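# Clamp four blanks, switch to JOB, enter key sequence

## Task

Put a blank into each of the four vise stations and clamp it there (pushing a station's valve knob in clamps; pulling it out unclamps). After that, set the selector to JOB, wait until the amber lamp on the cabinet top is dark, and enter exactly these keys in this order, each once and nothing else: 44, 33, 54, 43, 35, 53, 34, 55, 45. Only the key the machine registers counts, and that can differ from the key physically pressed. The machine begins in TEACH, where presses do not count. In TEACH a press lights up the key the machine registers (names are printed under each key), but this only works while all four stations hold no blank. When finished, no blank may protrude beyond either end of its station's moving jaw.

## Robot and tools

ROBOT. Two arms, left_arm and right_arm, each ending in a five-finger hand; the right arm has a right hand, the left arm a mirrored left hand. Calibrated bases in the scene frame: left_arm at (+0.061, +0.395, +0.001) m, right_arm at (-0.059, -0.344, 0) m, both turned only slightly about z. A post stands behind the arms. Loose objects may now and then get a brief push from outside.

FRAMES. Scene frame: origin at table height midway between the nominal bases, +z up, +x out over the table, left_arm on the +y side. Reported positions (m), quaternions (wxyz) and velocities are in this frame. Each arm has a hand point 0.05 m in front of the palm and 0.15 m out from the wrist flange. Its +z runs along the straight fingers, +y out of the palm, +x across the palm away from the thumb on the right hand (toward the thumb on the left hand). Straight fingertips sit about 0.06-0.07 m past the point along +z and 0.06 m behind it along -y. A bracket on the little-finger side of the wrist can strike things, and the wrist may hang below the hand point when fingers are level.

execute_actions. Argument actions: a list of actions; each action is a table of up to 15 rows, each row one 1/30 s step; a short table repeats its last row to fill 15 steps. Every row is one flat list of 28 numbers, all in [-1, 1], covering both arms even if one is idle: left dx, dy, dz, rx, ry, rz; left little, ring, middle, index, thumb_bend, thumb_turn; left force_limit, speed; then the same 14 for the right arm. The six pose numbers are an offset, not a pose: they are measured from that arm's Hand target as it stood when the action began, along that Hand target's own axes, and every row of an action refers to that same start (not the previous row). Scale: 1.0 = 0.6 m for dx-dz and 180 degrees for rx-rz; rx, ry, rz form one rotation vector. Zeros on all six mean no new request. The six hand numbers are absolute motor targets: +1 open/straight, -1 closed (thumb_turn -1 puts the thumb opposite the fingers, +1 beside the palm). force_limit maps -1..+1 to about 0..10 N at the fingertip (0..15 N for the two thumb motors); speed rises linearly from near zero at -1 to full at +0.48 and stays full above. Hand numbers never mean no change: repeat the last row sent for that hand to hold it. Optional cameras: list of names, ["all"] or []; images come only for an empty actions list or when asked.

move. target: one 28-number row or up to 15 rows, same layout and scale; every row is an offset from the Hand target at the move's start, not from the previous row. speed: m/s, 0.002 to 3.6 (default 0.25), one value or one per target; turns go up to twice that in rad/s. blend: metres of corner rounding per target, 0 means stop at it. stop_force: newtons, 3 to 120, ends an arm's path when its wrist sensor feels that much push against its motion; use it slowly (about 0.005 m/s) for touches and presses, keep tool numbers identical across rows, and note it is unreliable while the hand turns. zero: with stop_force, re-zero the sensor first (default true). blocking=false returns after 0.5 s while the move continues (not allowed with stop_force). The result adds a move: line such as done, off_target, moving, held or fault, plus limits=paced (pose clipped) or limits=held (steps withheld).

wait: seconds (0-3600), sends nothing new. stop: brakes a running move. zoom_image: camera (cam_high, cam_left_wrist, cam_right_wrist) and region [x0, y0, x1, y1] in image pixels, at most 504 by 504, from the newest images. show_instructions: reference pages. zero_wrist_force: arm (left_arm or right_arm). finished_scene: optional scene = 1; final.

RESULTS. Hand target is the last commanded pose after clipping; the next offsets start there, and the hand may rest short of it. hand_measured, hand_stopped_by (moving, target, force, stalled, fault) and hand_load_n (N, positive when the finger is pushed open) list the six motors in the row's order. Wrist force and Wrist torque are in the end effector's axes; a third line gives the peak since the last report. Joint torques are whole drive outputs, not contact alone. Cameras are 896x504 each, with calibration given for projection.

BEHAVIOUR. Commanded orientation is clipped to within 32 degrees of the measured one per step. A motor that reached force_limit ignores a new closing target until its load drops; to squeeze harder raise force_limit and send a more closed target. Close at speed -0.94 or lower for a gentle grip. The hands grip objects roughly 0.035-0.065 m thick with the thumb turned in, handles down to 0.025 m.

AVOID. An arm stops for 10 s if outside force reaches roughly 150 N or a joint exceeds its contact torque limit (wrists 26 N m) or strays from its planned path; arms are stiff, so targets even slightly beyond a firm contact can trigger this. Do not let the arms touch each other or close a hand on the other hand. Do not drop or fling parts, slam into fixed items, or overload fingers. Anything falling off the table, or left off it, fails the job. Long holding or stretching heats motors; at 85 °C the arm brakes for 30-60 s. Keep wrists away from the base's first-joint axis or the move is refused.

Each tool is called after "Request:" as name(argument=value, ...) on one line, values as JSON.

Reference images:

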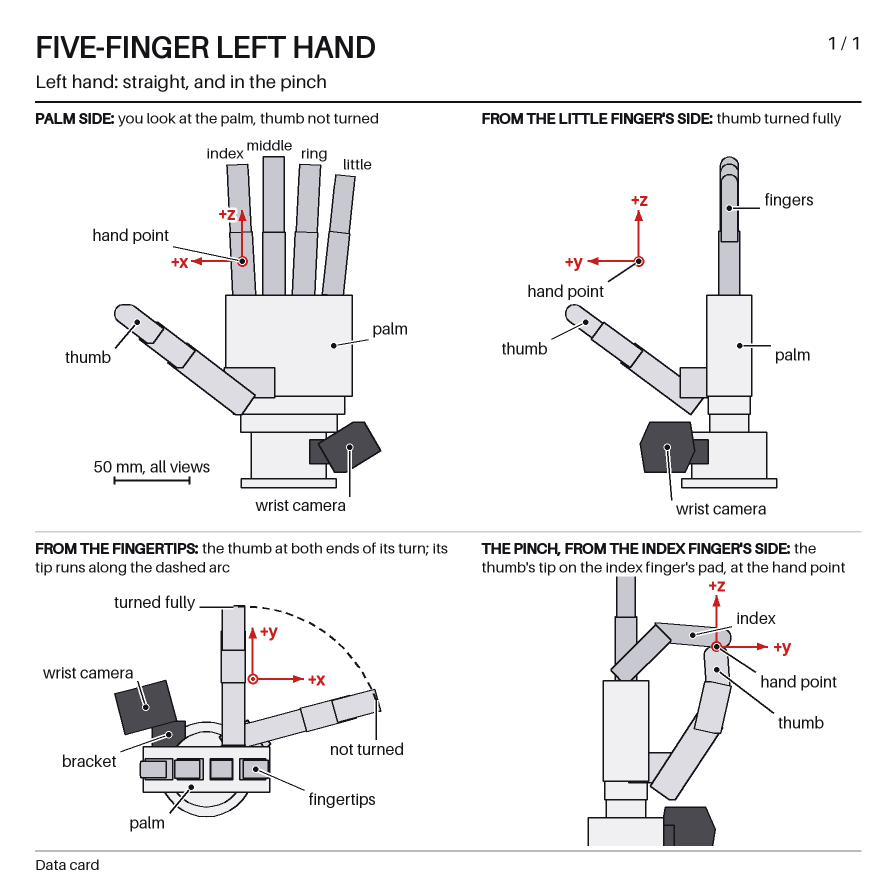

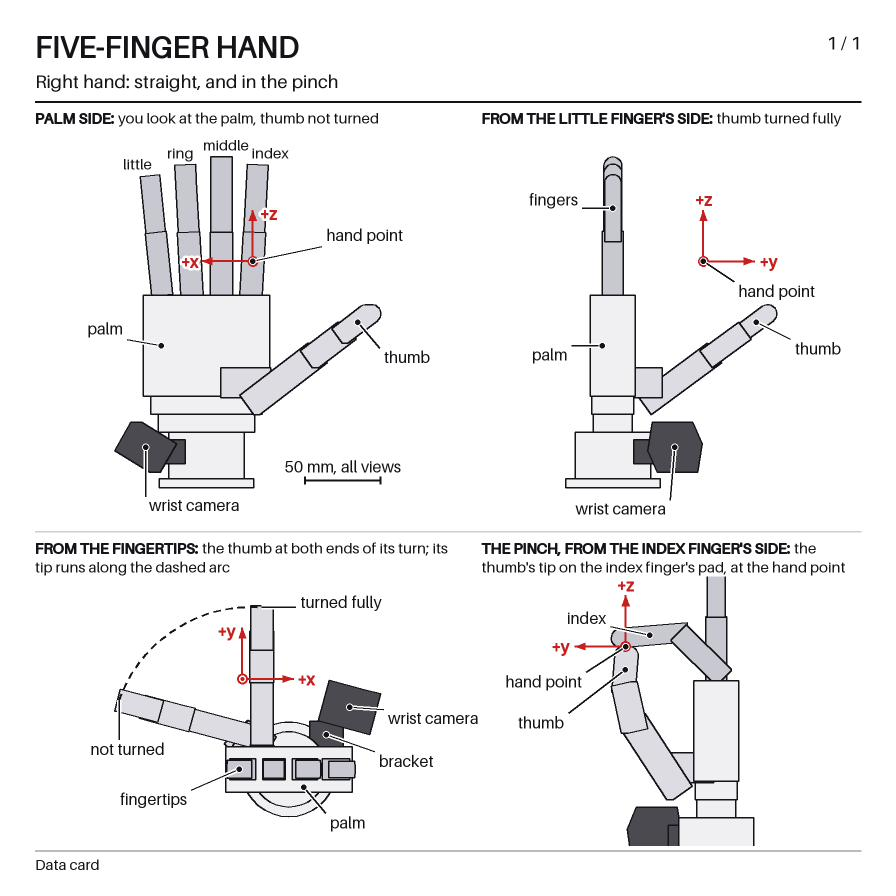

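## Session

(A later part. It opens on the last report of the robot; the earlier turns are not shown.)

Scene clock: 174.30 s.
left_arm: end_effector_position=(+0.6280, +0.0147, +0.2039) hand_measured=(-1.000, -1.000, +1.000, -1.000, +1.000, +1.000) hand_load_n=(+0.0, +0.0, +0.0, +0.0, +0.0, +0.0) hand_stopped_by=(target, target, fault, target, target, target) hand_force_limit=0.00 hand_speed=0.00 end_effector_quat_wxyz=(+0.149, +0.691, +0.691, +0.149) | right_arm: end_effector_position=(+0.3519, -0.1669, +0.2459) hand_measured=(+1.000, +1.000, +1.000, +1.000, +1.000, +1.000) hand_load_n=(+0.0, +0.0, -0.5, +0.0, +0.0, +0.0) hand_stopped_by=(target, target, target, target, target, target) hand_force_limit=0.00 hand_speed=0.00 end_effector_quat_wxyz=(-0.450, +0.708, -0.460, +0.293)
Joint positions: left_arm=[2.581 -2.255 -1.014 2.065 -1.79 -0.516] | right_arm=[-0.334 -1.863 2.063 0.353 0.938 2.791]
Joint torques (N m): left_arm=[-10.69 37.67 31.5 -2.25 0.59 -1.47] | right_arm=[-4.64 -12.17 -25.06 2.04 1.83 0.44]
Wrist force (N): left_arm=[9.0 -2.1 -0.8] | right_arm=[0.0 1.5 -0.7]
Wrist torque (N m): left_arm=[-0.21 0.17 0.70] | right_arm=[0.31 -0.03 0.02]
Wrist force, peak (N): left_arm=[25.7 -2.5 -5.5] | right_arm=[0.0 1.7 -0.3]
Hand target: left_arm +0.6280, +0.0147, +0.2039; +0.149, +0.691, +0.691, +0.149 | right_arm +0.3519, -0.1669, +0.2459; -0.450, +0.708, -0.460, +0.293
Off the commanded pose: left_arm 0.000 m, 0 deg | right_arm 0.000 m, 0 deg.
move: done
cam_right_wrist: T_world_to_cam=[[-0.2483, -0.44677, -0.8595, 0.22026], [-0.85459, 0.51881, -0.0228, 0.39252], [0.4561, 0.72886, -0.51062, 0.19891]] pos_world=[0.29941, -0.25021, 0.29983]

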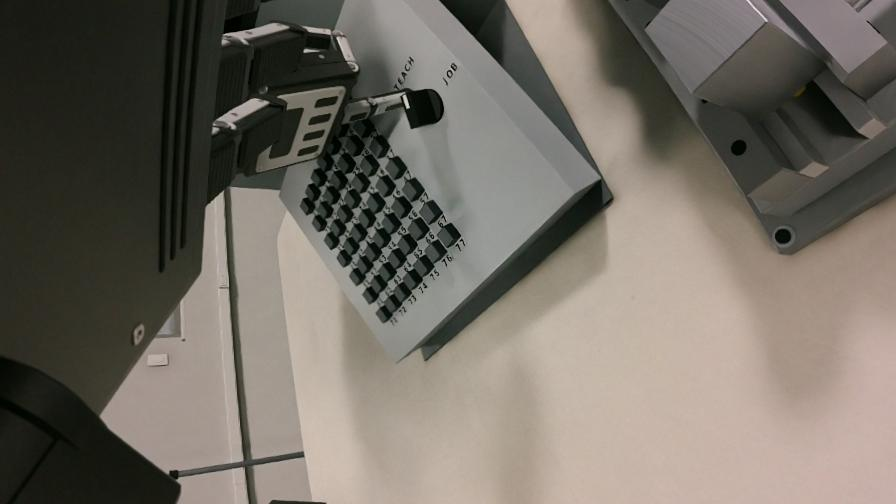

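Request:
move(target=[-0.0042,0.001,0,0,0,0,-1,-1,-1,-1,1,1,0,0, 0,0,0,0,0,0,1,1,1,1,1,1,0,0], speed=0.02, cameras=["cam_right_wrist"])

Request:
zoom_image(camera="cam_right_wrist", region=[370, 60, 470, 150])

Request:
move(target=[-0.0042,0.0003,0,0,0,0,-1,-1,-1,-1,1,1,0,0, 0,0,0,0,0,0,1,1,1,1,1,1,0,0], speed=0.02, cameras=["cam_right_wrist"])

Request:
zoom_image(camera="cam_right_wrist", region=[370, 60, 470, 150])

Scene clock: 174.97 s.
left_arm: end_effector_position=(+0.6285, +0.0122, +0.2041) hand_measured=(-1.000, -1.000, +1.000, -1.000, +1.000, +1.000) hand_load_n=(+0.0, +0.0, -1.0, +0.0, +0.0, +0.0) hand_stopped_by=(target, target, fault, target, target, target) hand_force_limit=0.00 hand_speed=0.00 end_effector_quat_wxyz=(+0.149, +0.691, +0.691, +0.149) | right_arm: end_effector_position=(+0.3519, -0.1669, +0.2459) hand_measured=(+1.000, +1.000, +1.000, +1.000, +1.000, +1.000) hand_load_n=(+0.0, +0.0, +0.0, +0.0, +0.0, +0.0) hand_stopped_by=(target, target, target, target, target, target) hand_force_limit=0.00 hand_speed=0.00 end_effector_quat_wxyz=(-0.450, +0.708, -0.460, +0.293)
Joint positions: left_arm=[2.578 -2.261 -1.004 2.059 -1.791 -0.519] | right_arm=[-0.334 -1.863 2.063 0.353 0.938 2.791]
Joint torques (N m): left_arm=[-8.64 38.27 29.52 -3.16 -0.36 -1.6] | right_arm=[-4.01 -11.8 -24.97 2.04 1.78 0.44]
Wrist force (N): left_arm=[4.3 -0.7 -0.5] | right_arm=[-0.2 1.6 -0.6]
Wrist torque (N m): left_arm=[-0.19 0.10 0.37] | right_arm=[0.31 -0.02 0.01]
Wrist force, peak (N): left_arm=[9.3 -2.1 -0.7] | right_arm=[-0.1 1.6 -0.6]
Hand target: left_arm +0.6286, +0.0121, +0.2041; +0.149, +0.691, +0.691, +0.149 | right_arm +0.3519, -0.1669, +0.2459; -0.450, +0.708, -0.460, +0.293
Off the commanded pose: left_arm 0.000 m, 0 deg | right_arm 0.000 m, 0 deg.
move: done
cam_right_wrist: T_world_to_cam=[[-0.2483, -0.44677, -0.8595, 0.22026], [-0.85459, 0.51881, -0.0228, 0.39252], [0.4561, 0.72886, -0.51062, 0.19891]] pos_world=[0.29941, -0.25021, 0.29983]

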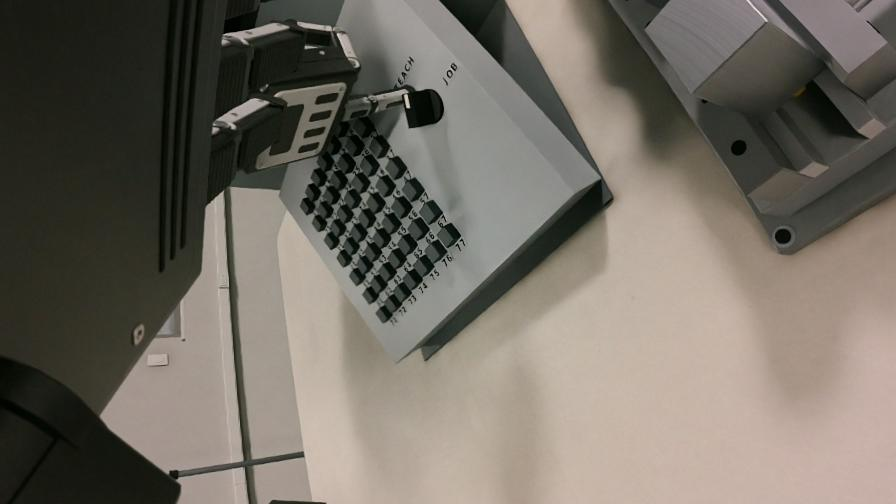

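Scaled by 5.040 from the camera's image (finer frame: 1280x720).

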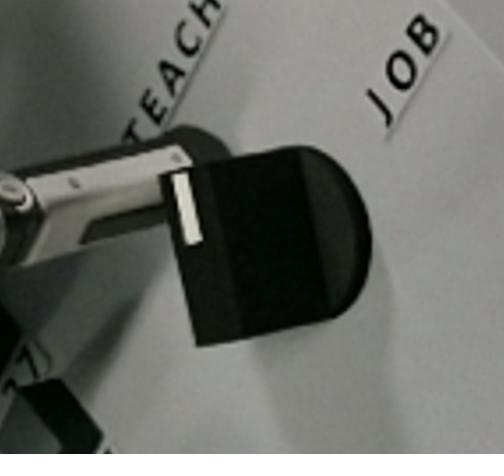

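Scene clock: 175.50 s.
left_arm: end_effector_position=(+0.6287, +0.0097, +0.2042) hand_measured=(-1.000, -1.000, +1.000, -1.000, +1.000, +1.000) hand_load_n=(+0.0, +0.0, +0.0, +0.0, +0.0, +0.0) hand_stopped_by=(target, target, fault, target, target, target) hand_force_limit=0.00 hand_speed=0.00 end_effector_quat_wxyz=(+0.149, +0.691, +0.691, +0.149) | right_arm: end_effector_position=(+0.3519, -0.1669, +0.2459) hand_measured=(+1.000, +1.000, +1.000, +1.000, +1.000, +1.000) hand_load_n=(+0.0, +0.0, +0.0, +0.0, +0.0, +0.0) hand_stopped_by=(target, target, target, target, target, target) hand_force_limit=0.00 hand_speed=0.00 end_effector_quat_wxyz=(-0.450, +0.708, -0.460, +0.293)
Joint positions: left_arm=[2.574 -2.266 -0.994 2.055 -1.793 -0.522] | right_arm=[-0.334 -1.863 2.063 0.353 0.938 2.791]
Joint torques (N m): left_arm=[-7.35 37.97 29.56 -3.66 -1.43 -1.53] | right_arm=[-4.69 -12.11 -25.3 2.13 1.78 0.36]
Wrist force (N): left_arm=[0.6 -2.6 -0.5] | right_arm=[0.0 1.6 -0.5]
Wrist torque (N m): left_arm=[-0.30 -0.04 0.19] | right_arm=[0.31 -0.05 0.02]
Wrist force, peak (N): left_arm=[4.1 -0.6 -0.5] | right_arm=[0.0 1.7 -0.6]
Hand target: left_arm +0.6287, +0.0096, +0.2042; +0.149, +0.691, +0.691, +0.149 | right_arm +0.3519, -0.1669, +0.2459; -0.450, +0.708, -0.460, +0.293
Off the commanded pose: left_arm 0.000 m, 0 deg | right_arm 0.000 m, 0 deg.
move: done
cam_right_wrist: T_world_to_cam=[[-0.2483, -0.44677, -0.8595, 0.22026], [-0.85459, 0.51881, -0.0228, 0.39252], [0.4561, 0.72886, -0.51062, 0.19891]] pos_world=[0.29941, -0.25021, 0.29983]

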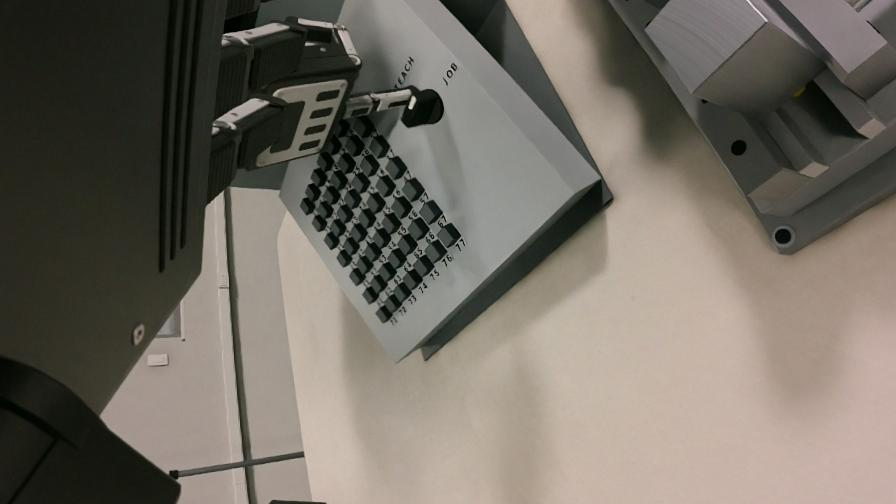

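Scaled by 5.040 from the camera's image (finer frame: 1280x720).

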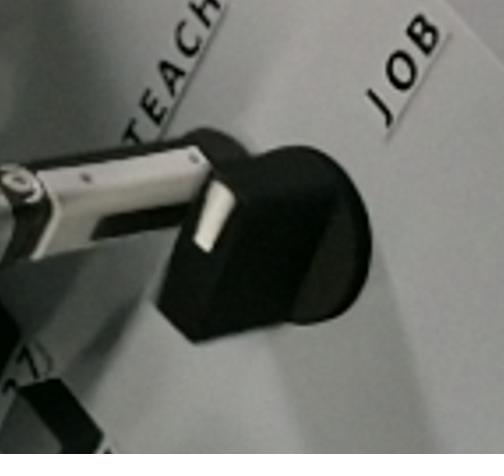

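Request:
wait(seconds=0.5, cameras=["cam_right_wrist"])

Request:
zoom_image(camera="cam_right_wrist", region=[370, 60, 470, 150])

Scene clock: 176.17 s.
left_arm: end_effector_position=(+0.6287, +0.0096, +0.2042) hand_measured=(-1.000, -1.000, +1.000, -1.000, +1.000, +1.000) hand_load_n=(+0.0, +0.0, +0.0, +0.0, -0.5, +0.0) hand_stopped_by=(target, target, fault, target, target, target) hand_force_limit=0.00 hand_speed=0.00 end_effector_quat_wxyz=(+0.149, +0.691, +0.691, +0.149) | right_arm: end_effector_position=(+0.3519, -0.1669, +0.2459) hand_measured=(+1.000, +1.000, +1.000, +1.000, +1.000, +1.000) hand_load_n=(+0.0, +0.5, +0.0, +0.0, +0.0, +0.0) hand_stopped_by=(target, target, target, target, target, target) hand_force_limit=0.00 hand_speed=0.00 end_effector_quat_wxyz=(-0.450, +0.708, -0.460, +0.293)
Joint positions: left_arm=[2.574 -2.266 -0.994 2.055 -1.793 -0.522] | right_arm=[-0.334 -1.863 2.063 0.353 0.938 2.791]
Joint torques (N m): left_arm=[-6.23 38.31 30.49 -3.66 -1.54 -1.6] | right_arm=[-4.62 -11.42 -25.28 2.16 1.74 0.33]
Wrist force (N): left_arm=[0.4 -2.5 -0.5] | right_arm=[0.0 1.5 -0.6]
Wrist torque (N m): left_arm=[-0.29 -0.01 0.18] | right_arm=[0.30 -0.05 0.02]
Wrist force, peak (N): left_arm=[0.0 -2.5 -0.6] | right_arm=[0.0 1.6 -0.5]
Hand target: left_arm +0.6287, +0.0096, +0.2042; +0.149, +0.691, +0.691, +0.149 | right_arm +0.3519, -0.1669, +0.2459; -0.450, +0.708, -0.460, +0.293
Off the commanded pose: left_arm 0.000 m, 0 deg | right_arm 0.000 m, 0 deg.
wait: 0.50 s; at rest from the start
cam_right_wrist: T_world_to_cam=[[-0.2483, -0.44677, -0.8595, 0.22026], [-0.85459, 0.51881, -0.0228, 0.39252], [0.4561, 0.72886, -0.51062, 0.19891]] pos_world=[0.29941, -0.25021, 0.29983]

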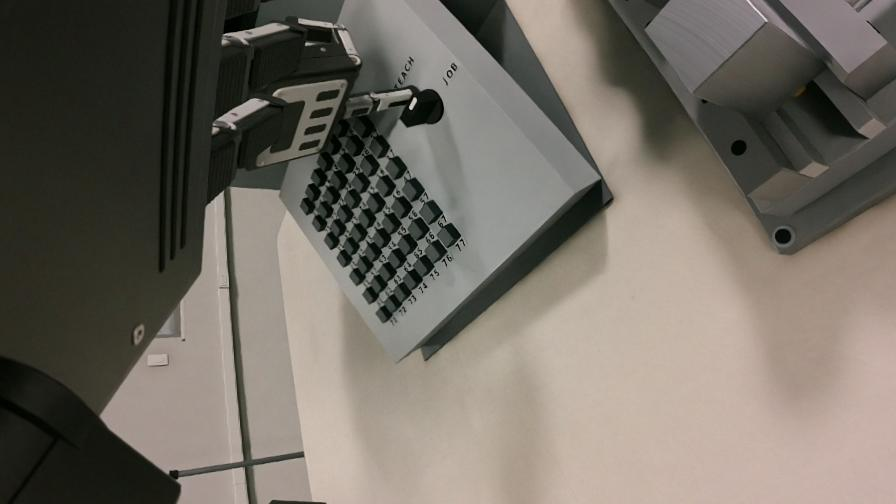

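Scaled by 5.040 from the camera's image (finer frame: 1280x720).

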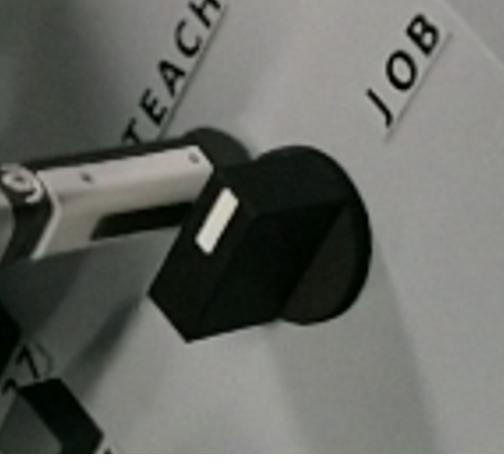

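Request:
wait(seconds=1, cameras=["cam_right_wrist","cam_high"])

Request:
zoom_image(camera="cam_right_wrist", region=[370, 60, 470, 150])

Scene clock: 177.27 s.
left_arm: end_effector_position=(+0.6287, +0.0096, +0.2042) hand_measured=(-1.000, -1.000, +1.000, -1.000, +1.000, +1.000) hand_load_n=(+0.0, +0.0, +0.0, +0.0, +0.0, +0.0) hand_stopped_by=(target, target, fault, target, target, target) hand_force_limit=0.00 hand_speed=0.00 end_effector_quat_wxyz=(+0.149, +0.691, +0.691, +0.149) | right_arm: end_effector_position=(+0.3519, -0.1669, +0.2459) hand_measured=(+1.000, +1.000, +1.000, +1.000, +1.000, +1.000) hand_load_n=(+0.0, +0.0, -0.5, +0.0, +0.0, +0.0) hand_stopped_by=(target, target, target, target, target, target) hand_force_limit=0.00 hand_speed=0.00 end_effector_quat_wxyz=(-0.450, +0.708, -0.460, +0.293)
Joint positions: left_arm=[2.574 -2.266 -0.994 2.055 -1.793 -0.522] | right_arm=[-0.334 -1.863 2.063 0.353 0.938 2.791]
Joint torques (N m): left_arm=[-6.55 38.23 29.9 -3.67 -1.46 -1.47] | right_arm=[-4.94 -11.18 -24.67 2.1 1.84 0.28]
Wrist force (N): left_arm=[0.4 -2.2 -0.4] | right_arm=[0.2 1.5 -0.7]
Wrist torque (N m): left_arm=[-0.25 -0.01 0.16] | right_arm=[0.31 -0.07 0.03]
Wrist force, peak (N): left_arm=[0.4 -2.5 -0.5] | right_arm=[0.0 1.6 -0.7]
Hand target: left_arm +0.6287, +0.0096, +0.2042; +0.149, +0.691, +0.691, +0.149 | right_arm +0.3519, -0.1669, +0.2459; -0.450, +0.708, -0.460, +0.293
Off the commanded pose: left_arm 0.000 m, 0 deg | right_arm 0.000 m, 0 deg.
wait: 1.00 s; at rest by 0.07 s
cam_right_wrist: T_world_to_cam=[[-0.2483, -0.44677, -0.8595, 0.22026], [-0.85459, 0.51881, -0.0228, 0.39252], [0.4561, 0.72886, -0.51062, 0.19891]] pos_world=[0.29941, -0.25021, 0.29983]
Images, in order (width x height): cam_high 896x504, cam_right_wrist 896x504.

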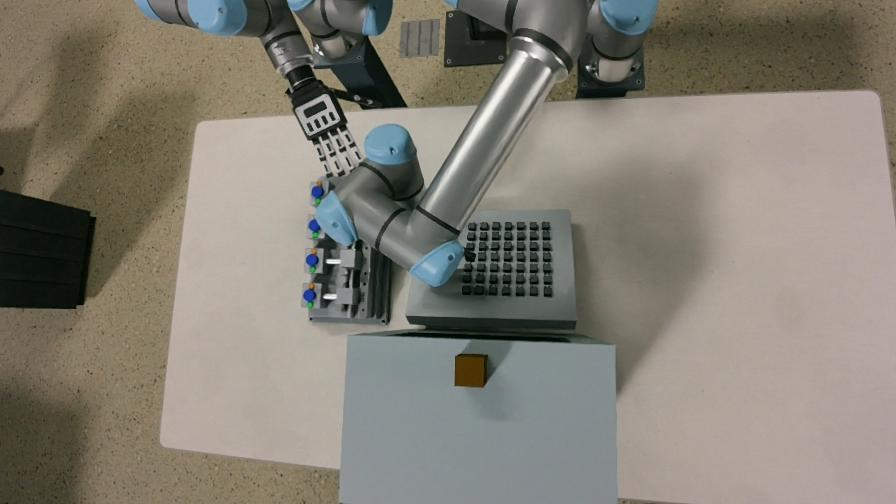

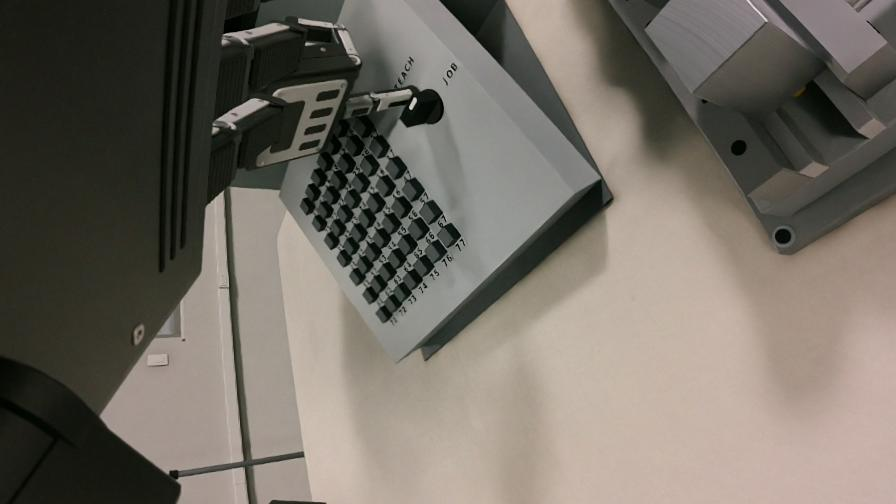

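Scaled by 5.040 from the camera's image (finer frame: 1280x720).

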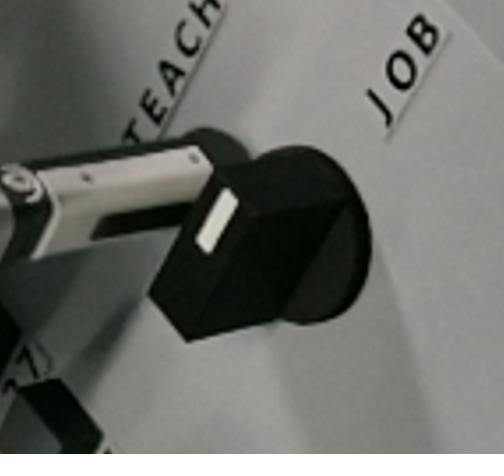

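Request:
move(target=[[0,0,-0.0583,0,0,0,-1,-1,-1,-1,1,1,0,0, 0,0,0,0,0,0,1,1,1,1,1,1,0,0],[0.2198,0.0193,-0.0583,0,0,0,-1,-1,-1,-1,1,1,0,0, 0,0,0,0,0,0,1,1,1,1,1,1,0,0],[0.2198,0.0193,-0.022,0,0,0,-1,-1,-1,-1,1,1,0,0, 0,0,0,0,0,0,1,1,1,1,1,1,0,0]], speed=[0.1,0.15,0.1], blend=[0.003,0.003,0], cameras=["cam_right_wrist","cam_high"])

Request:
zoom_image(camera="cam_right_wrist", region=[290, 60, 490, 260])

Scene clock: 179.80 s.
left_arm: end_effector_position=(+0.6337, +0.1415, +0.2211) hand_measured=(-1.000, -1.000, +1.000, -1.000, +1.000, +1.000) hand_load_n=(+0.0, +0.0, +0.0, +0.0, +0.0, +0.0) hand_stopped_by=(target, target, fault, target, target, target) hand_force_limit=0.00 hand_speed=0.00 end_effector_quat_wxyz=(+0.149, +0.691, +0.691, +0.149) | right_arm: end_effector_position=(+0.3519, -0.1669, +0.2459) hand_measured=(+1.000, +1.000, +1.000, +1.000, +1.000, +1.000) hand_load_n=(+0.0, +0.0, +0.0, +0.0, +0.0, +0.0) hand_stopped_by=(target, target, target, target, target, target) hand_force_limit=0.00 hand_speed=0.00 end_effector_quat_wxyz=(-0.450, +0.708, -0.460, +0.293)
Joint positions: left_arm=[2.804 -2.041 -1.303 2.176 -1.706 -0.305] | right_arm=[-0.334 -1.863 2.063 0.353 0.938 2.791]
Joint torques (N m): left_arm=[7.61 29.87 6.98 0.45 1.21 1.9] | right_arm=[-4.19 -10.1 -25.18 2.1 1.62 0.09]
Wrist force (N): left_arm=[0.5 -1.8 -0.4] | right_arm=[-0.1 1.4 -0.6]
Wrist torque (N m): left_arm=[-0.21 -0.02 0.04] | right_arm=[0.29 -0.03 0.01]
Wrist force, peak (N): left_arm=[0.5 -2.7 -0.7] | right_arm=[0.0 1.7 -0.7]
Hand target: left_arm +0.6338, +0.1415, +0.2210; +0.149, +0.691, +0.691, +0.149 | right_arm +0.3519, -0.1669, +0.2459; -0.450, +0.708, -0.460, +0.293
Off the commanded pose: left_arm 0.000 m, 0 deg | right_arm 0.000 m, 0 deg.
move: done
cam_right_wrist: T_world_to_cam=[[-0.2483, -0.44677, -0.8595, 0.22026], [-0.85459, 0.51881, -0.0228, 0.39252], [0.4561, 0.72886, -0.51062, 0.19891]] pos_world=[0.29941, -0.25021, 0.29983]
Images, in order (width x height): cam_high 896x504, cam_right_wrist 896x504.

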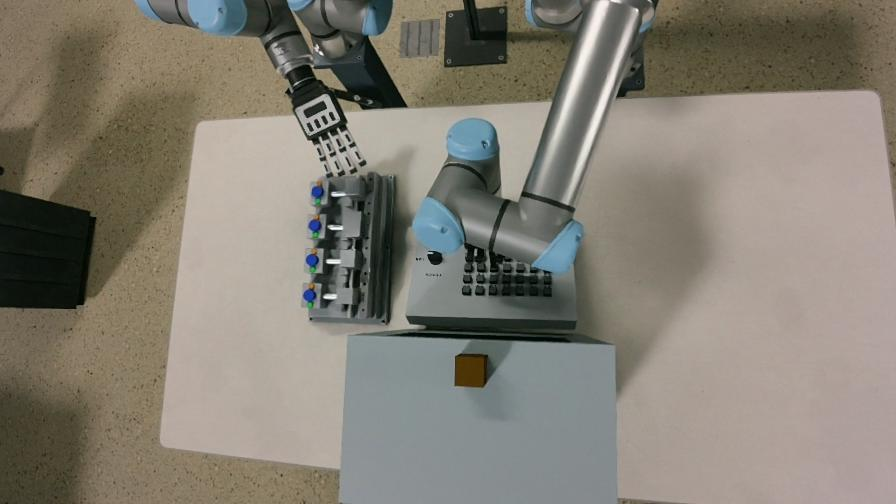

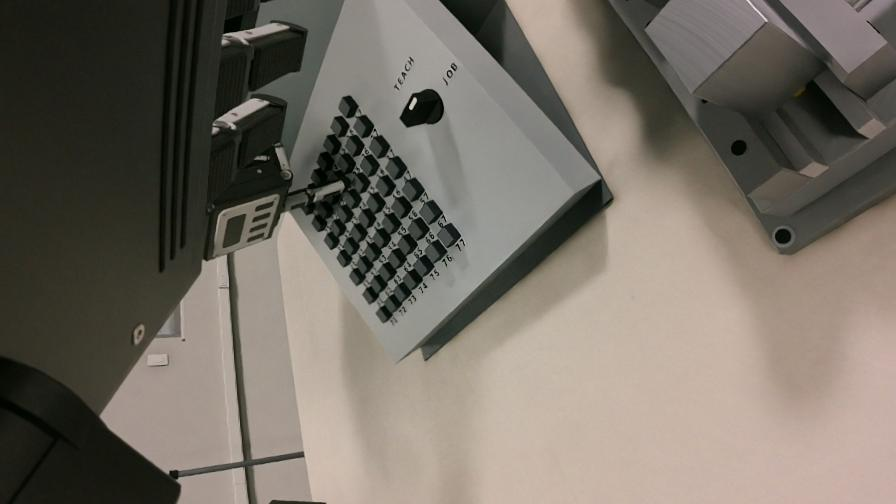

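Scaled by 2.520 from the camera's image (finer frame: 1280x720).

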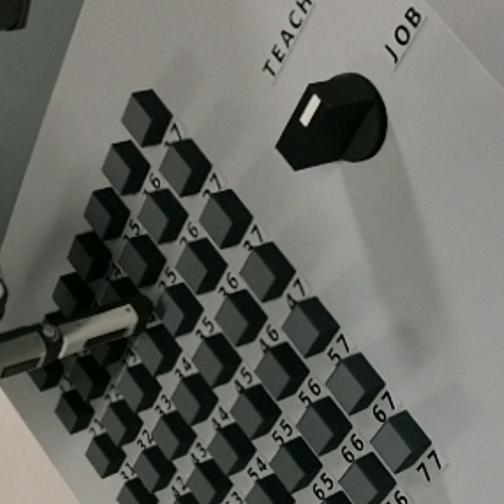

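Request:
move(target=[0,0,0.0183,0,0,0,-1,-1,-1,-1,1,1,0,0, 0,0,0,0,0,0,1,1,1,1,1,1,0,0], speed=0.04, cameras=["cam_right_wrist"])

Request:
zoom_image(camera="cam_right_wrist", region=[290, 60, 490, 260])

Scene clock: 180.63 s.
left_arm: end_effector_position=(+0.6383, +0.1415, +0.2112) hand_measured=(-1.000, -1.000, +1.000, -1.000, +1.000, +1.000) hand_load_n=(+0.0, +0.0, +0.0, +0.0, +0.0, +0.0) hand_stopped_by=(target, target, fault, target, target, target) hand_force_limit=0.00 hand_speed=0.00 end_effector_quat_wxyz=(+0.149, +0.691, +0.691, +0.149) | right_arm: end_effector_position=(+0.3519, -0.1669, +0.2459) hand_measured=(+1.000, +1.000, +1.000, +1.000, +1.000, +1.000) hand_load_n=(+0.0, +0.0, +0.0, +0.0, +0.0, +0.0) hand_stopped_by=(target, target, target, target, target, target) hand_force_limit=0.00 hand_speed=0.00 end_effector_quat_wxyz=(-0.450, +0.708, -0.460, +0.293)
Joint positions: left_arm=[2.807 -2.055 -1.308 2.196 -1.705 -0.303] | right_arm=[-0.334 -1.863 2.063 0.353 0.938 2.791]
Joint torques (N m): left_arm=[7.75 28.5 5.38 0.94 1.33 1.76] | right_arm=[-4.18 -11.25 -25.15 2.15 1.73 0.08]
Wrist force (N): left_arm=[1.0 -1.9 -3.2] | right_arm=[0.1 1.4 -0.6]
Wrist torque (N m): left_arm=[-0.03 -0.10 0.08] | right_arm=[0.30 -0.06 0.03]
Wrist force, peak (N): left_arm=[1.5 -2.2 -3.2] | right_arm=[0.0 1.7 -0.5]
Hand target: left_arm +0.6383, +0.1415, +0.2110; +0.149, +0.691, +0.691, +0.149 | right_arm +0.3519, -0.1669, +0.2459; -0.450, +0.708, -0.460, +0.293
Off the commanded pose: left_arm 0.000 m, 0 deg | right_arm 0.000 m, 0 deg.
move: done
cam_right_wrist: T_world_to_cam=[[-0.2483, -0.44677, -0.8595, 0.22026], [-0.85459, 0.51881, -0.0228, 0.39252], [0.4561, 0.72886, -0.51062, 0.19891]] pos_world=[0.29941, -0.25021, 0.29983]

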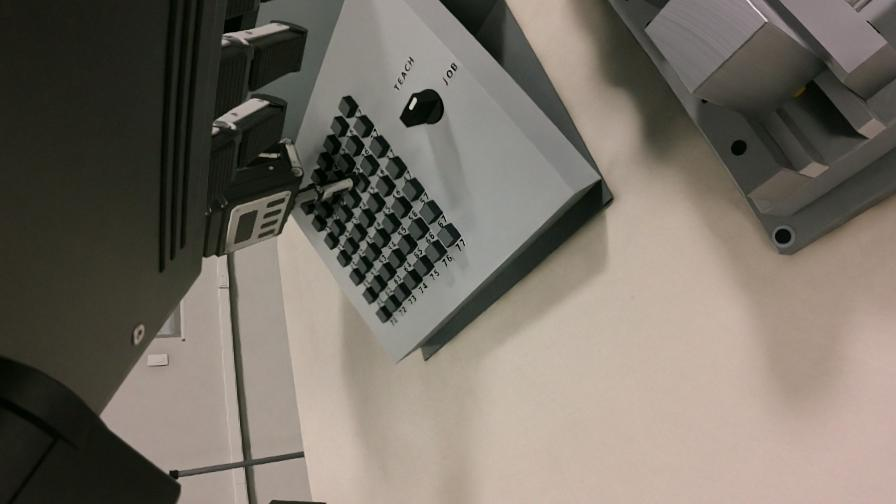

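Scaled by 2.520 from the camera's image (finer frame: 1280x720).

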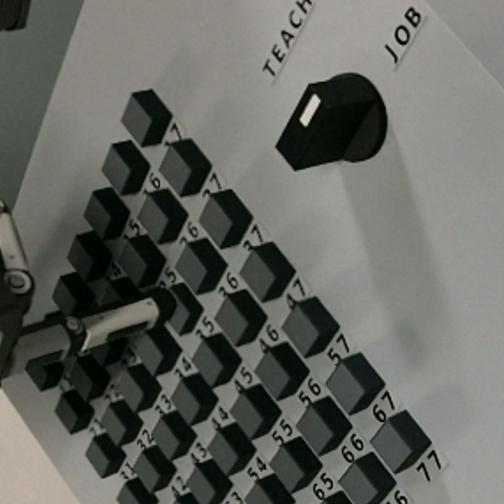

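Request:
move(target=[0,0,0.0013,0,0,0,-1,-1,-1,-1,1,1,0,0, 0,0,0,0,0,0,1,1,1,1,1,1,0,0], speed=0.02, cameras=["cam_high"])

Request:
zoom_image(camera="cam_high", region=[400, 200, 600, 400])

Scene clock: 181.30 s.
left_arm: end_effector_position=(+0.6386, +0.1415, +0.2104) hand_measured=(-1.000, -1.000, +1.000, -1.000, +1.000, +1.000) hand_load_n=(+0.0, +0.0, +0.0, +0.0, +0.0, +0.0) hand_stopped_by=(target, target, fault, target, target, target) hand_force_limit=0.00 hand_speed=0.00 end_effector_quat_wxyz=(+0.149, +0.691, +0.691, +0.149) | right_arm: end_effector_position=(+0.3519, -0.1669, +0.2459) hand_measured=(+1.000, +1.000, +1.000, +1.000, +1.000, +1.000) hand_load_n=(-0.5, -0.5, +0.0, +0.0, +0.0, +0.0) hand_stopped_by=(target, target, target, target, target, target) hand_force_limit=0.00 hand_speed=0.00 end_effector_quat_wxyz=(-0.450, +0.708, -0.460, +0.293)
Joint positions: left_arm=[2.807 -2.056 -1.308 2.197 -1.705 -0.302] | right_arm=[-0.334 -1.863 2.063 0.353 0.938 2.791]
Joint torques (N m): left_arm=[10.46 15.5 1.02 3.15 1.6 1.79] | right_arm=[-5.17 -9.77 -25.31 2.12 1.69 -0.12]
Wrist force (N): left_arm=[1.7 -2.1 -25.9] | right_arm=[-0.1 1.4 -0.5]
Wrist torque (N m): left_arm=[1.33 -0.70 0.12] | right_arm=[0.28 -0.03 0.01]
Wrist force, peak (N): left_arm=[1.7 -2.1 -25.9] | right_arm=[0.2 1.6 -0.7]
Hand target: left_arm +0.6387, +0.1415, +0.2103; +0.149, +0.691, +0.691, +0.149 | right_arm +0.3519, -0.1669, +0.2459; -0.450, +0.708, -0.460, +0.293
Off the commanded pose: left_arm 0.000 m, 0 deg | right_arm 0.000 m, 0 deg.
move: done

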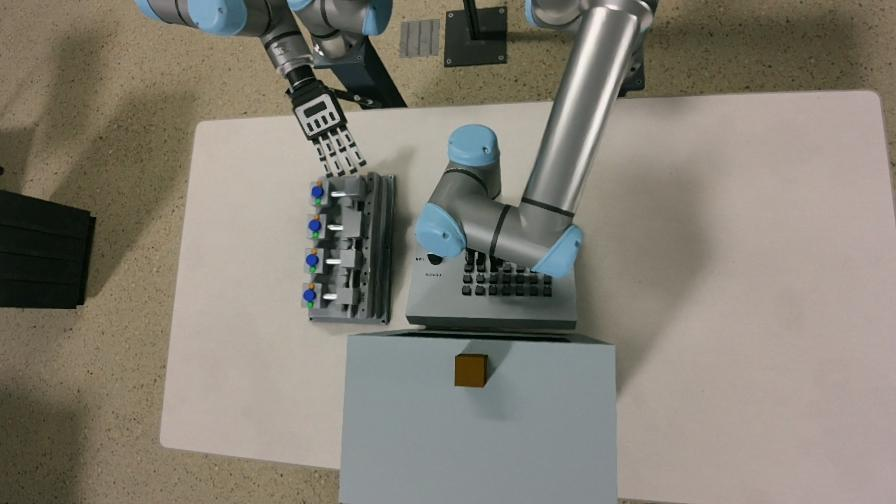

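Scaled by 2.520 from the camera's image (finer frame: 1280x720).

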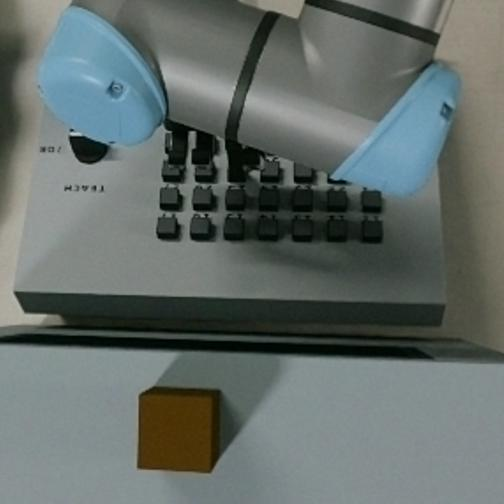

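Request:
move(target=[[0,0,-0.02,0,0,0,-1,-1,-1,-1,1,1,0,0, 0,0,0,0,0,0,1,1,1,1,1,1,0,0],[0.0475,0.0442,-0.02,0,0,0,-1,-1,-1,-1,1,1,0,0, 0,0,0,0,0,0,1,1,1,1,1,1,0,0],[0.0475,0.0442,-0.0018,0,0,0,-1,-1,-1,-1,1,1,0,0, 0,0,0,0,0,0,1,1,1,1,1,1,0,0]], speed=[0.15,0.15,0.04], blend=[0.003,0.003,0], cameras=["cam_right_wrist"])

Scene clock: 182.60 s.
left_arm: end_effector_position=(+0.6622, +0.1700, +0.2224) hand_measured=(-1.000, -1.000, +1.000, -1.000, +1.000, +1.000) hand_load_n=(+0.0, +0.0, +0.5, +0.0, +0.0, +0.0) hand_stopped_by=(target, target, fault, target, target, target) hand_force_limit=0.00 hand_speed=0.00 end_effector_quat_wxyz=(+0.149, +0.691, +0.691, +0.149) | right_arm: end_effector_position=(+0.3519, -0.1669, +0.2459) hand_measured=(+1.000, +1.000, +1.000, +1.000, +1.000, +1.000) hand_load_n=(+0.0, +0.0, +0.0, +0.0, +0.0, +0.0) hand_stopped_by=(target, target, target, target, target, target) hand_force_limit=0.00 hand_speed=0.00 end_effector_quat_wxyz=(-0.450, +0.708, -0.460, +0.293)
Joint positions: left_arm=[2.877 -2.061 -1.267 2.169 -1.677 -0.238] | right_arm=[-0.334 -1.863 2.063 0.353 0.938 2.791]
Joint torques (N m): left_arm=[9.18 29.55 29.1 1.09 0.75 1.88] | right_arm=[-5.01 -10.63 -25.86 2.16 1.77 -0.12]
Wrist force (N): left_arm=[-1.0 -4.9 -3.7] | right_arm=[-0.1 1.6 -0.7]
Wrist torque (N m): left_arm=[-0.12 -0.13 0.06] | right_arm=[0.33 -0.03 0.02]
Wrist force, peak (N): left_arm=[1.7 -2.1 -27.4] | right_arm=[-0.1 1.7 -0.5]
Hand target: left_arm +0.6624, +0.1700, +0.2222; +0.149, +0.691, +0.691, +0.149 | right_arm +0.3519, -0.1669, +0.2459; -0.450, +0.708, -0.460, +0.293
Off the commanded pose: left_arm 0.000 m, 0 deg | right_arm 0.000 m, 0 deg.
move: done
cam_right_wrist: T_world_to_cam=[[-0.2483, -0.44677, -0.8595, 0.22026], [-0.85459, 0.51881, -0.0228, 0.39252], [0.4561, 0.72886, -0.51062, 0.19891]] pos_world=[0.29941, -0.25021, 0.29983]

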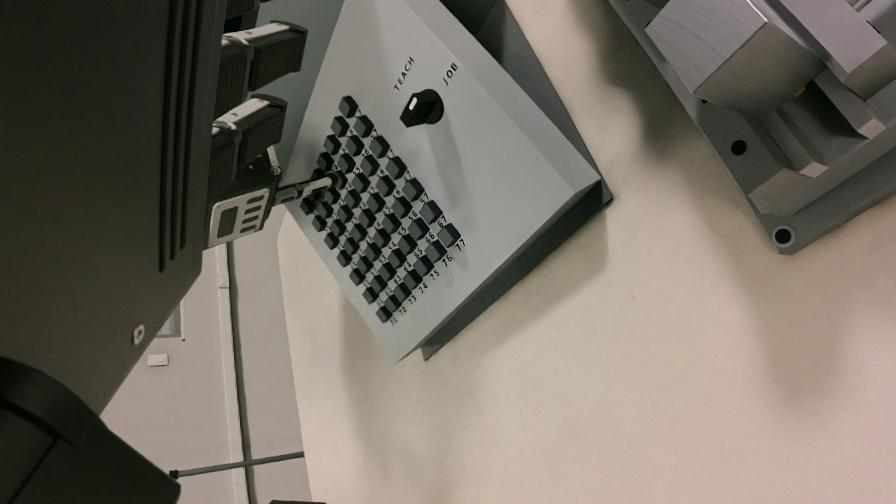

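Request:
move(target=[0,0,0.0006,0,0,0,-1,-1,-1,-1,1,1,0,0, 0,0,0,0,0,0,1,1,1,1,1,1,0,0], speed=0.02)

Scene clock: 183.17 s.
left_arm: end_effector_position=(+0.6625, +0.1700, +0.2220) hand_measured=(-1.000, -1.000, +1.000, -1.000, +1.000, +1.000) hand_load_n=(+0.0, +0.0, +0.5, +0.0, +0.0, +0.0) hand_stopped_by=(target, target, fault, target, target, target) hand_force_limit=0.00 hand_speed=0.00 end_effector_quat_wxyz=(+0.149, +0.691, +0.691, +0.149) | right_arm: end_effector_position=(+0.3519, -0.1669, +0.2459) hand_measured=(+1.000, +1.000, +1.000, +1.000, +1.000, +1.000) hand_load_n=(+0.0, +0.0, +0.0, +0.0, +0.0, +0.0) hand_stopped_by=(target, target, target, target, target, target) hand_force_limit=0.00 hand_speed=0.00 end_effector_quat_wxyz=(-0.450, +0.708, -0.460, +0.293)
Joint positions: left_arm=[2.877 -2.062 -1.267 2.17 -1.677 -0.238] | right_arm=[-0.334 -1.863 2.063 0.353 0.938 2.791]
Joint torques (N m): left_arm=[11.14 20.85 11.83 3.27 0.68 1.81] | right_arm=[-4.35 -9.54 -24.91 2.11 1.97 -0.23]
Wrist force (N): left_arm=[-1.3 -7.0 -19.0] | right_arm=[-0.1 1.5 -0.3]
Wrist torque (N m): left_arm=[0.83 -0.52 0.09] | right_arm=[0.28 -0.03 0.01]
Wrist force, peak (N): left_arm=[-1.5 -7.2 -19.3] | right_arm=[-0.2 1.6 -0.6]
Hand target: left_arm +0.6625, +0.1700, +0.2219; +0.149, +0.691, +0.691, +0.149 | right_arm +0.3519, -0.1669, +0.2459; -0.450, +0.708, -0.460, +0.293
Off the commanded pose: left_arm 0.000 m, 0 deg | right_arm 0.000 m, 0 deg.
move: done

Request:
move(target=[[0,0,-0.02,0,0,0,-1,-1,-1,-1,1,1,0,0, 0,0,0,0,0,0,1,1,1,1,1,1,0,0],[-0.0492,-0.09,-0.02,0,0,0,-1,-1,-1,-1,1,1,0,0, 0,0,0,0,0,0,1,1,1,1,1,1,0,0],[-0.0492,-0.09,0.0006,0,0,0,-1,-1,-1,-1,1,1,0,0, 0,0,0,0,0,0,1,1,1,1,1,1,0,0]], speed=[0.15,0.15,0.04], blend=[0.003,0.003,0], cameras=["cam_right_wrist"])

Scene clock: 191.50 s.
left_arm: end_effector_position=(+0.6134, +0.1405, +0.1995) hand_measured=(-1.000, -1.000, +1.000, -1.000, +1.000, +1.000) hand_load_n=(+0.0, +0.0, +0.0, +0.0, +0.0, +0.0) hand_stopped_by=(target, target, fault, target, target, target) hand_force_limit=0.00 hand_speed=0.00 end_effector_quat_wxyz=(+0.149, +0.691, +0.691, +0.149) | right_arm: end_effector_position=(+0.3519, -0.1669, +0.2459) hand_measured=(+1.000, +1.000, +1.000, +1.000, +1.000, +1.000) hand_load_n=(+0.0, +0.0, +0.0, +0.0, +0.0, +0.0) hand_stopped_by=(target, target, target, target, target, target) hand_force_limit=0.00 hand_speed=0.00 end_effector_quat_wxyz=(-0.450, +0.708, -0.460, +0.293)
Joint positions: left_arm=[2.788 -2.014 -1.4 2.245 -1.712 -0.321] | right_arm=[-0.334 -1.863 2.063 0.353 0.938 2.791]
Joint torques (N m): left_arm=[-7.58 27.35 6.4 1.07 -0.35 -1.58] | right_arm=[-4.37 -8.04 -25.14 1.98 1.69 -0.51]
Wrist force (N): left_arm=[3.3 -1.8 -3.0] | right_arm=[-0.1 1.5 -0.4]
Wrist torque (N m): left_arm=[-0.04 -0.13 0.29] | right_arm=[0.30 -0.04 0.02]
Wrist force, peak (N): left_arm=[-1.7 -7.1 -20.3] | right_arm=[-0.1 1.7 -0.5]
Hand target: left_arm +0.6135, +0.1405, +0.1993; +0.149, +0.691, +0.691, +0.149 | right_arm +0.3519, -0.1669, +0.2459; -0.450, +0.708, -0.460, +0.293
Off the commanded pose: left_arm 0.000 m, 0 deg | right_arm 0.000 m, 0 deg.
move: done
cam_right_wrist: T_world_to_cam=[[-0.2483, -0.44677, -0.8595, 0.22026], [-0.85459, 0.51881, -0.0228, 0.39252], [0.4561, 0.72886, -0.51062, 0.19891]] pos_world=[0.29941, -0.25021, 0.29983]

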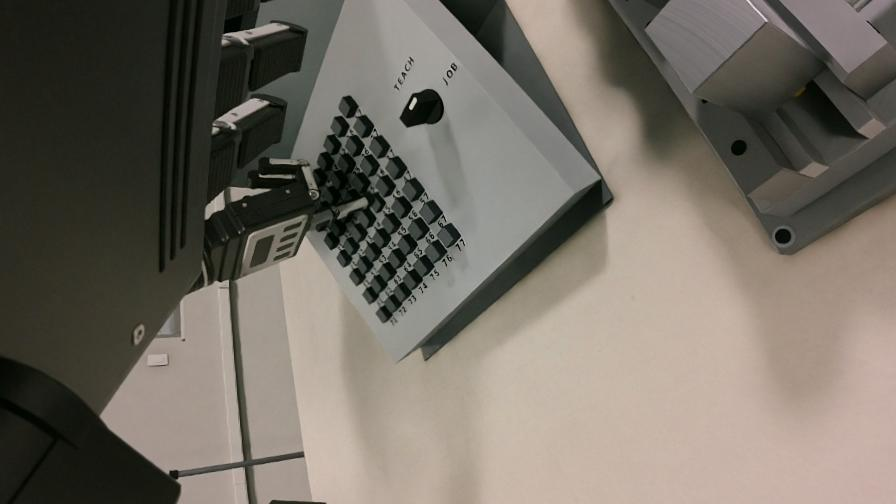

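Request:
move(target=[0,0,0.0006,0,0,0,-1,-1,-1,-1,1,1,0,0, 0,0,0,0,0,0,1,1,1,1,1,1,0,0], speed=0.02)

Scene clock: 192.07 s.
left_arm: end_effector_position=(+0.6136, +0.1404, +0.1990) hand_measured=(-1.000, -1.000, +1.000, -1.000, +1.000, +1.000) hand_load_n=(+0.0, +0.0, +0.0, +0.0, +0.0, +0.0) hand_stopped_by=(target, target, fault, target, target, target) hand_force_limit=0.00 hand_speed=0.00 end_effector_quat_wxyz=(+0.149, +0.691, +0.691, +0.149) | right_arm: end_effector_position=(+0.3519, -0.1669, +0.2459) hand_measured=(+1.000, +1.000, +1.000, +1.000, +1.000, +1.000) hand_load_n=(+0.0, +0.0, -0.5, -0.5, +0.0, +0.0) hand_stopped_by=(target, target, target, target, target, target) hand_force_limit=0.00 hand_speed=0.00 end_effector_quat_wxyz=(-0.450, +0.708, -0.460, +0.293)
Joint positions: left_arm=[2.788 -2.015 -1.4 2.246 -1.712 -0.32] | right_arm=[-0.334 -1.863 2.063 0.353 0.938 2.791]
Joint torques (N m): left_arm=[4.98 21.12 4.25 2.07 1.47 1.57] | right_arm=[-3.95 -7.62 -25.51 2.28 1.72 -0.54]
Wrist force (N): left_arm=[4.7 -1.7 -13.0] | right_arm=[-0.1 1.6 -0.4]
Wrist torque (N m): left_arm=[0.58 -0.39 0.37] | right_arm=[0.31 -0.04 0.02]
Wrist force, peak (N): left_arm=[4.4 -2.0 -13.2] | right_arm=[0.0 1.7 -0.5]
Hand target: left_arm +0.6136, +0.1405, +0.1990; +0.149, +0.691, +0.691, +0.149 | right_arm +0.3519, -0.1669, +0.2459; -0.450, +0.708, -0.460, +0.293
Off the commanded pose: left_arm 0.000 m, 0 deg | right_arm 0.000 m, 0 deg.
move: done

Request:
move(target=[[0,0,-0.02,0,0,0,-1,-1,-1,-1,1,1,0,0, 0,0,0,0,0,0,1,1,1,1,1,1,0,0],[0.0475,0.0442,-0.02,0,0,0,-1,-1,-1,-1,1,1,0,0, 0,0,0,0,0,0,1,1,1,1,1,1,0,0],[0.0475,0.0442,-0.0005,0,0,0,-1,-1,-1,-1,1,1,0,0, 0,0,0,0,0,0,1,1,1,1,1,1,0,0]], speed=[0.15,0.15,0.04], blend=[0.003,0.003,0], cameras=["cam_right_wrist"])

Scene clock: 193.27 s.
left_arm: end_effector_position=(+0.6375, +0.1689, +0.2104) hand_measured=(-1.000, -1.000, +1.000, -1.000, +1.000, +1.000) hand_load_n=(+0.0, +0.0, +0.5, +0.0, +0.0, +0.0) hand_stopped_by=(target, target, fault, target, target, target) hand_force_limit=0.00 hand_speed=0.00 end_effector_quat_wxyz=(+0.149, +0.691, +0.691, +0.149) | right_arm: end_effector_position=(+0.3519, -0.1669, +0.2459) hand_measured=(+1.000, +1.000, +1.000, +1.000, +1.000, +1.000) hand_load_n=(+0.0, +0.0, +0.0, +0.0, +0.0, +0.0) hand_stopped_by=(target, target, target, target, target, target) hand_force_limit=0.00 hand_speed=0.00 end_effector_quat_wxyz=(-0.450, +0.708, -0.460, +0.293)
Joint positions: left_arm=[2.861 -2.016 -1.366 2.221 -1.683 -0.253] | right_arm=[-0.334 -1.863 2.063 0.353 0.938 2.791]
Joint torques (N m): left_arm=[9.78 23.27 6.74 2.05 0.6 1.87] | right_arm=[-4.59 -7.46 -24.97 2.07 1.76 -0.73]
Wrist force (N): left_arm=[-1.3 -5.0 -10.6] | right_arm=[-0.1 1.5 -0.5]
Wrist torque (N m): left_arm=[0.34 -0.36 0.01] | right_arm=[0.30 -0.03 0.01]
Wrist force, peak (N): left_arm=[4.5 -1.9 -13.9] | right_arm=[-0.2 1.6 -0.5]
Hand target: left_arm +0.6376, +0.1690, +0.2102; +0.149, +0.691, +0.691, +0.149 | right_arm +0.3519, -0.1669, +0.2459; -0.450, +0.708, -0.460, +0.293
Off the commanded pose: left_arm 0.000 m, 0 deg | right_arm 0.000 m, 0 deg.
move: done
cam_right_wrist: T_world_to_cam=[[-0.2483, -0.44677, -0.8595, 0.22026], [-0.85459, 0.51881, -0.0228, 0.39252], [0.4561, 0.72886, -0.51062, 0.19891]] pos_world=[0.29941, -0.25021, 0.29983]

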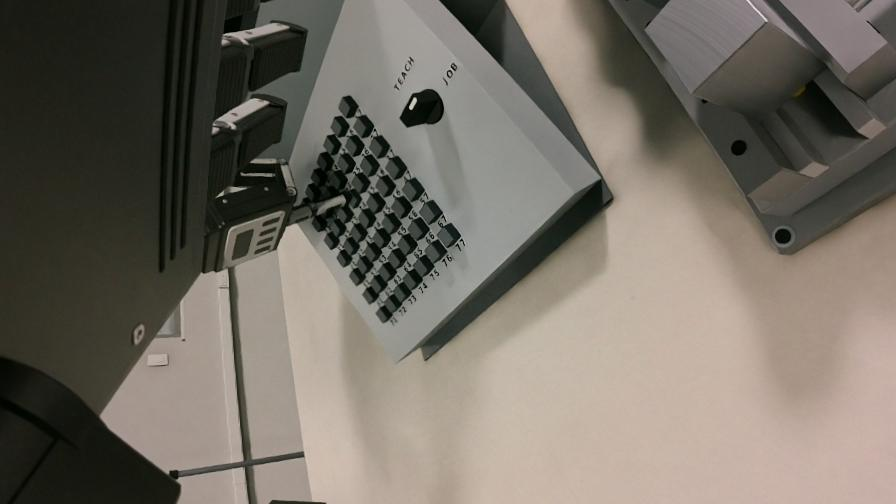

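Request:
move(target=[[0,0,-0.02,0,0,0,-1,-1,-1,-1,1,1,0,0, 0,0,0,0,0,0,1,1,1,1,1,1,0,0],[-0.09,0.0492,-0.02,0,0,0,-1,-1,-1,-1,1,1,0,0, 0,0,0,0,0,0,1,1,1,1,1,1,0,0],[-0.09,0.0492,-0.0007,0,0,0,-1,-1,-1,-1,1,1,0,0, 0,0,0,0,0,0,1,1,1,1,1,1,0,0]], speed=[0.15,0.15,0.04], blend=[0.003,0.003,0], cameras=["cam_right_wrist"])

Scene clock: 194.63 s.
left_arm: end_effector_position=(+0.6643, +0.1150, +0.2229) hand_measured=(-1.000, -1.000, +1.000, -1.000, +1.000, +1.000) hand_load_n=(+0.0, +0.0, +0.5, +0.0, +0.0, +0.0) hand_stopped_by=(target, target, fault, target, target, target) hand_force_limit=0.00 hand_speed=0.00 end_effector_quat_wxyz=(+0.149, +0.691, +0.691, +0.149) | right_arm: end_effector_position=(+0.3519, -0.1669, +0.2459) hand_measured=(+1.000, +1.000, +1.000, +1.000, +1.000, +1.000) hand_load_n=(+0.0, +0.0, +0.0, +0.0, +0.0, +0.0) hand_stopped_by=(target, target, target, target, target, target) hand_force_limit=0.00 hand_speed=0.00 end_effector_quat_wxyz=(-0.450, +0.708, -0.460, +0.293)
Joint positions: left_arm=[2.775 -2.143 -1.142 2.113 -1.717 -0.332] | right_arm=[-0.334 -1.863 2.063 0.353 0.938 2.791]
Joint torques (N m): left_arm=[-5.78 28.8 29.44 2.26 -0.71 -1.54] | right_arm=[-4.56 -6.51 -24.51 2.1 1.8 -0.74]
Wrist force (N): left_arm=[4.7 -6.4 -12.4] | right_arm=[0.0 1.4 -0.6]
Wrist torque (N m): left_arm=[0.50 -0.37 0.51] | right_arm=[0.29 -0.04 0.02]
Wrist force, peak (N): left_arm=[-1.8 -5.4 -15.7] | right_arm=[0.0 1.6 -0.7]
Hand target: left_arm +0.6644, +0.1150, +0.2227; +0.149, +0.691, +0.691, +0.149 | right_arm +0.3519, -0.1669, +0.2459; -0.450, +0.708, -0.460, +0.293
Off the commanded pose: left_arm 0.000 m, 0 deg | right_arm 0.000 m, 0 deg.
move: done
cam_right_wrist: T_world_to_cam=[[-0.2483, -0.44677, -0.8595, 0.22026], [-0.85459, 0.51881, -0.0228, 0.39252], [0.4561, 0.72886, -0.51062, 0.19891]] pos_world=[0.29941, -0.25021, 0.29983]

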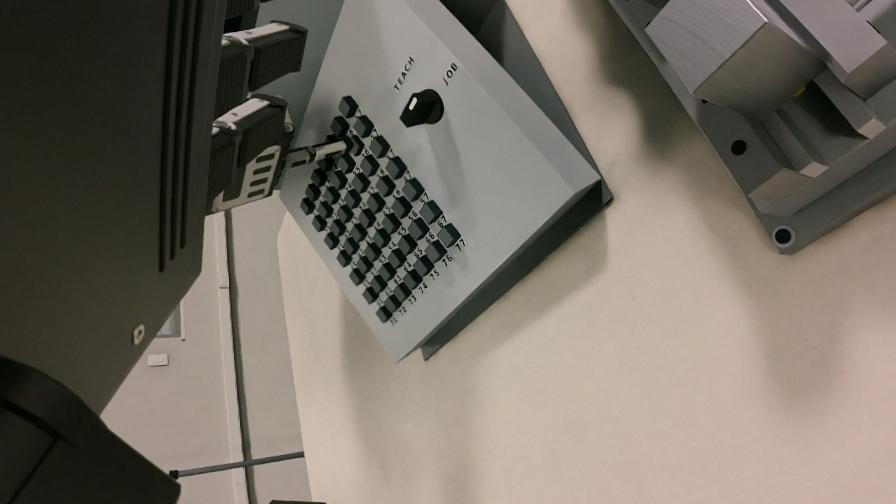

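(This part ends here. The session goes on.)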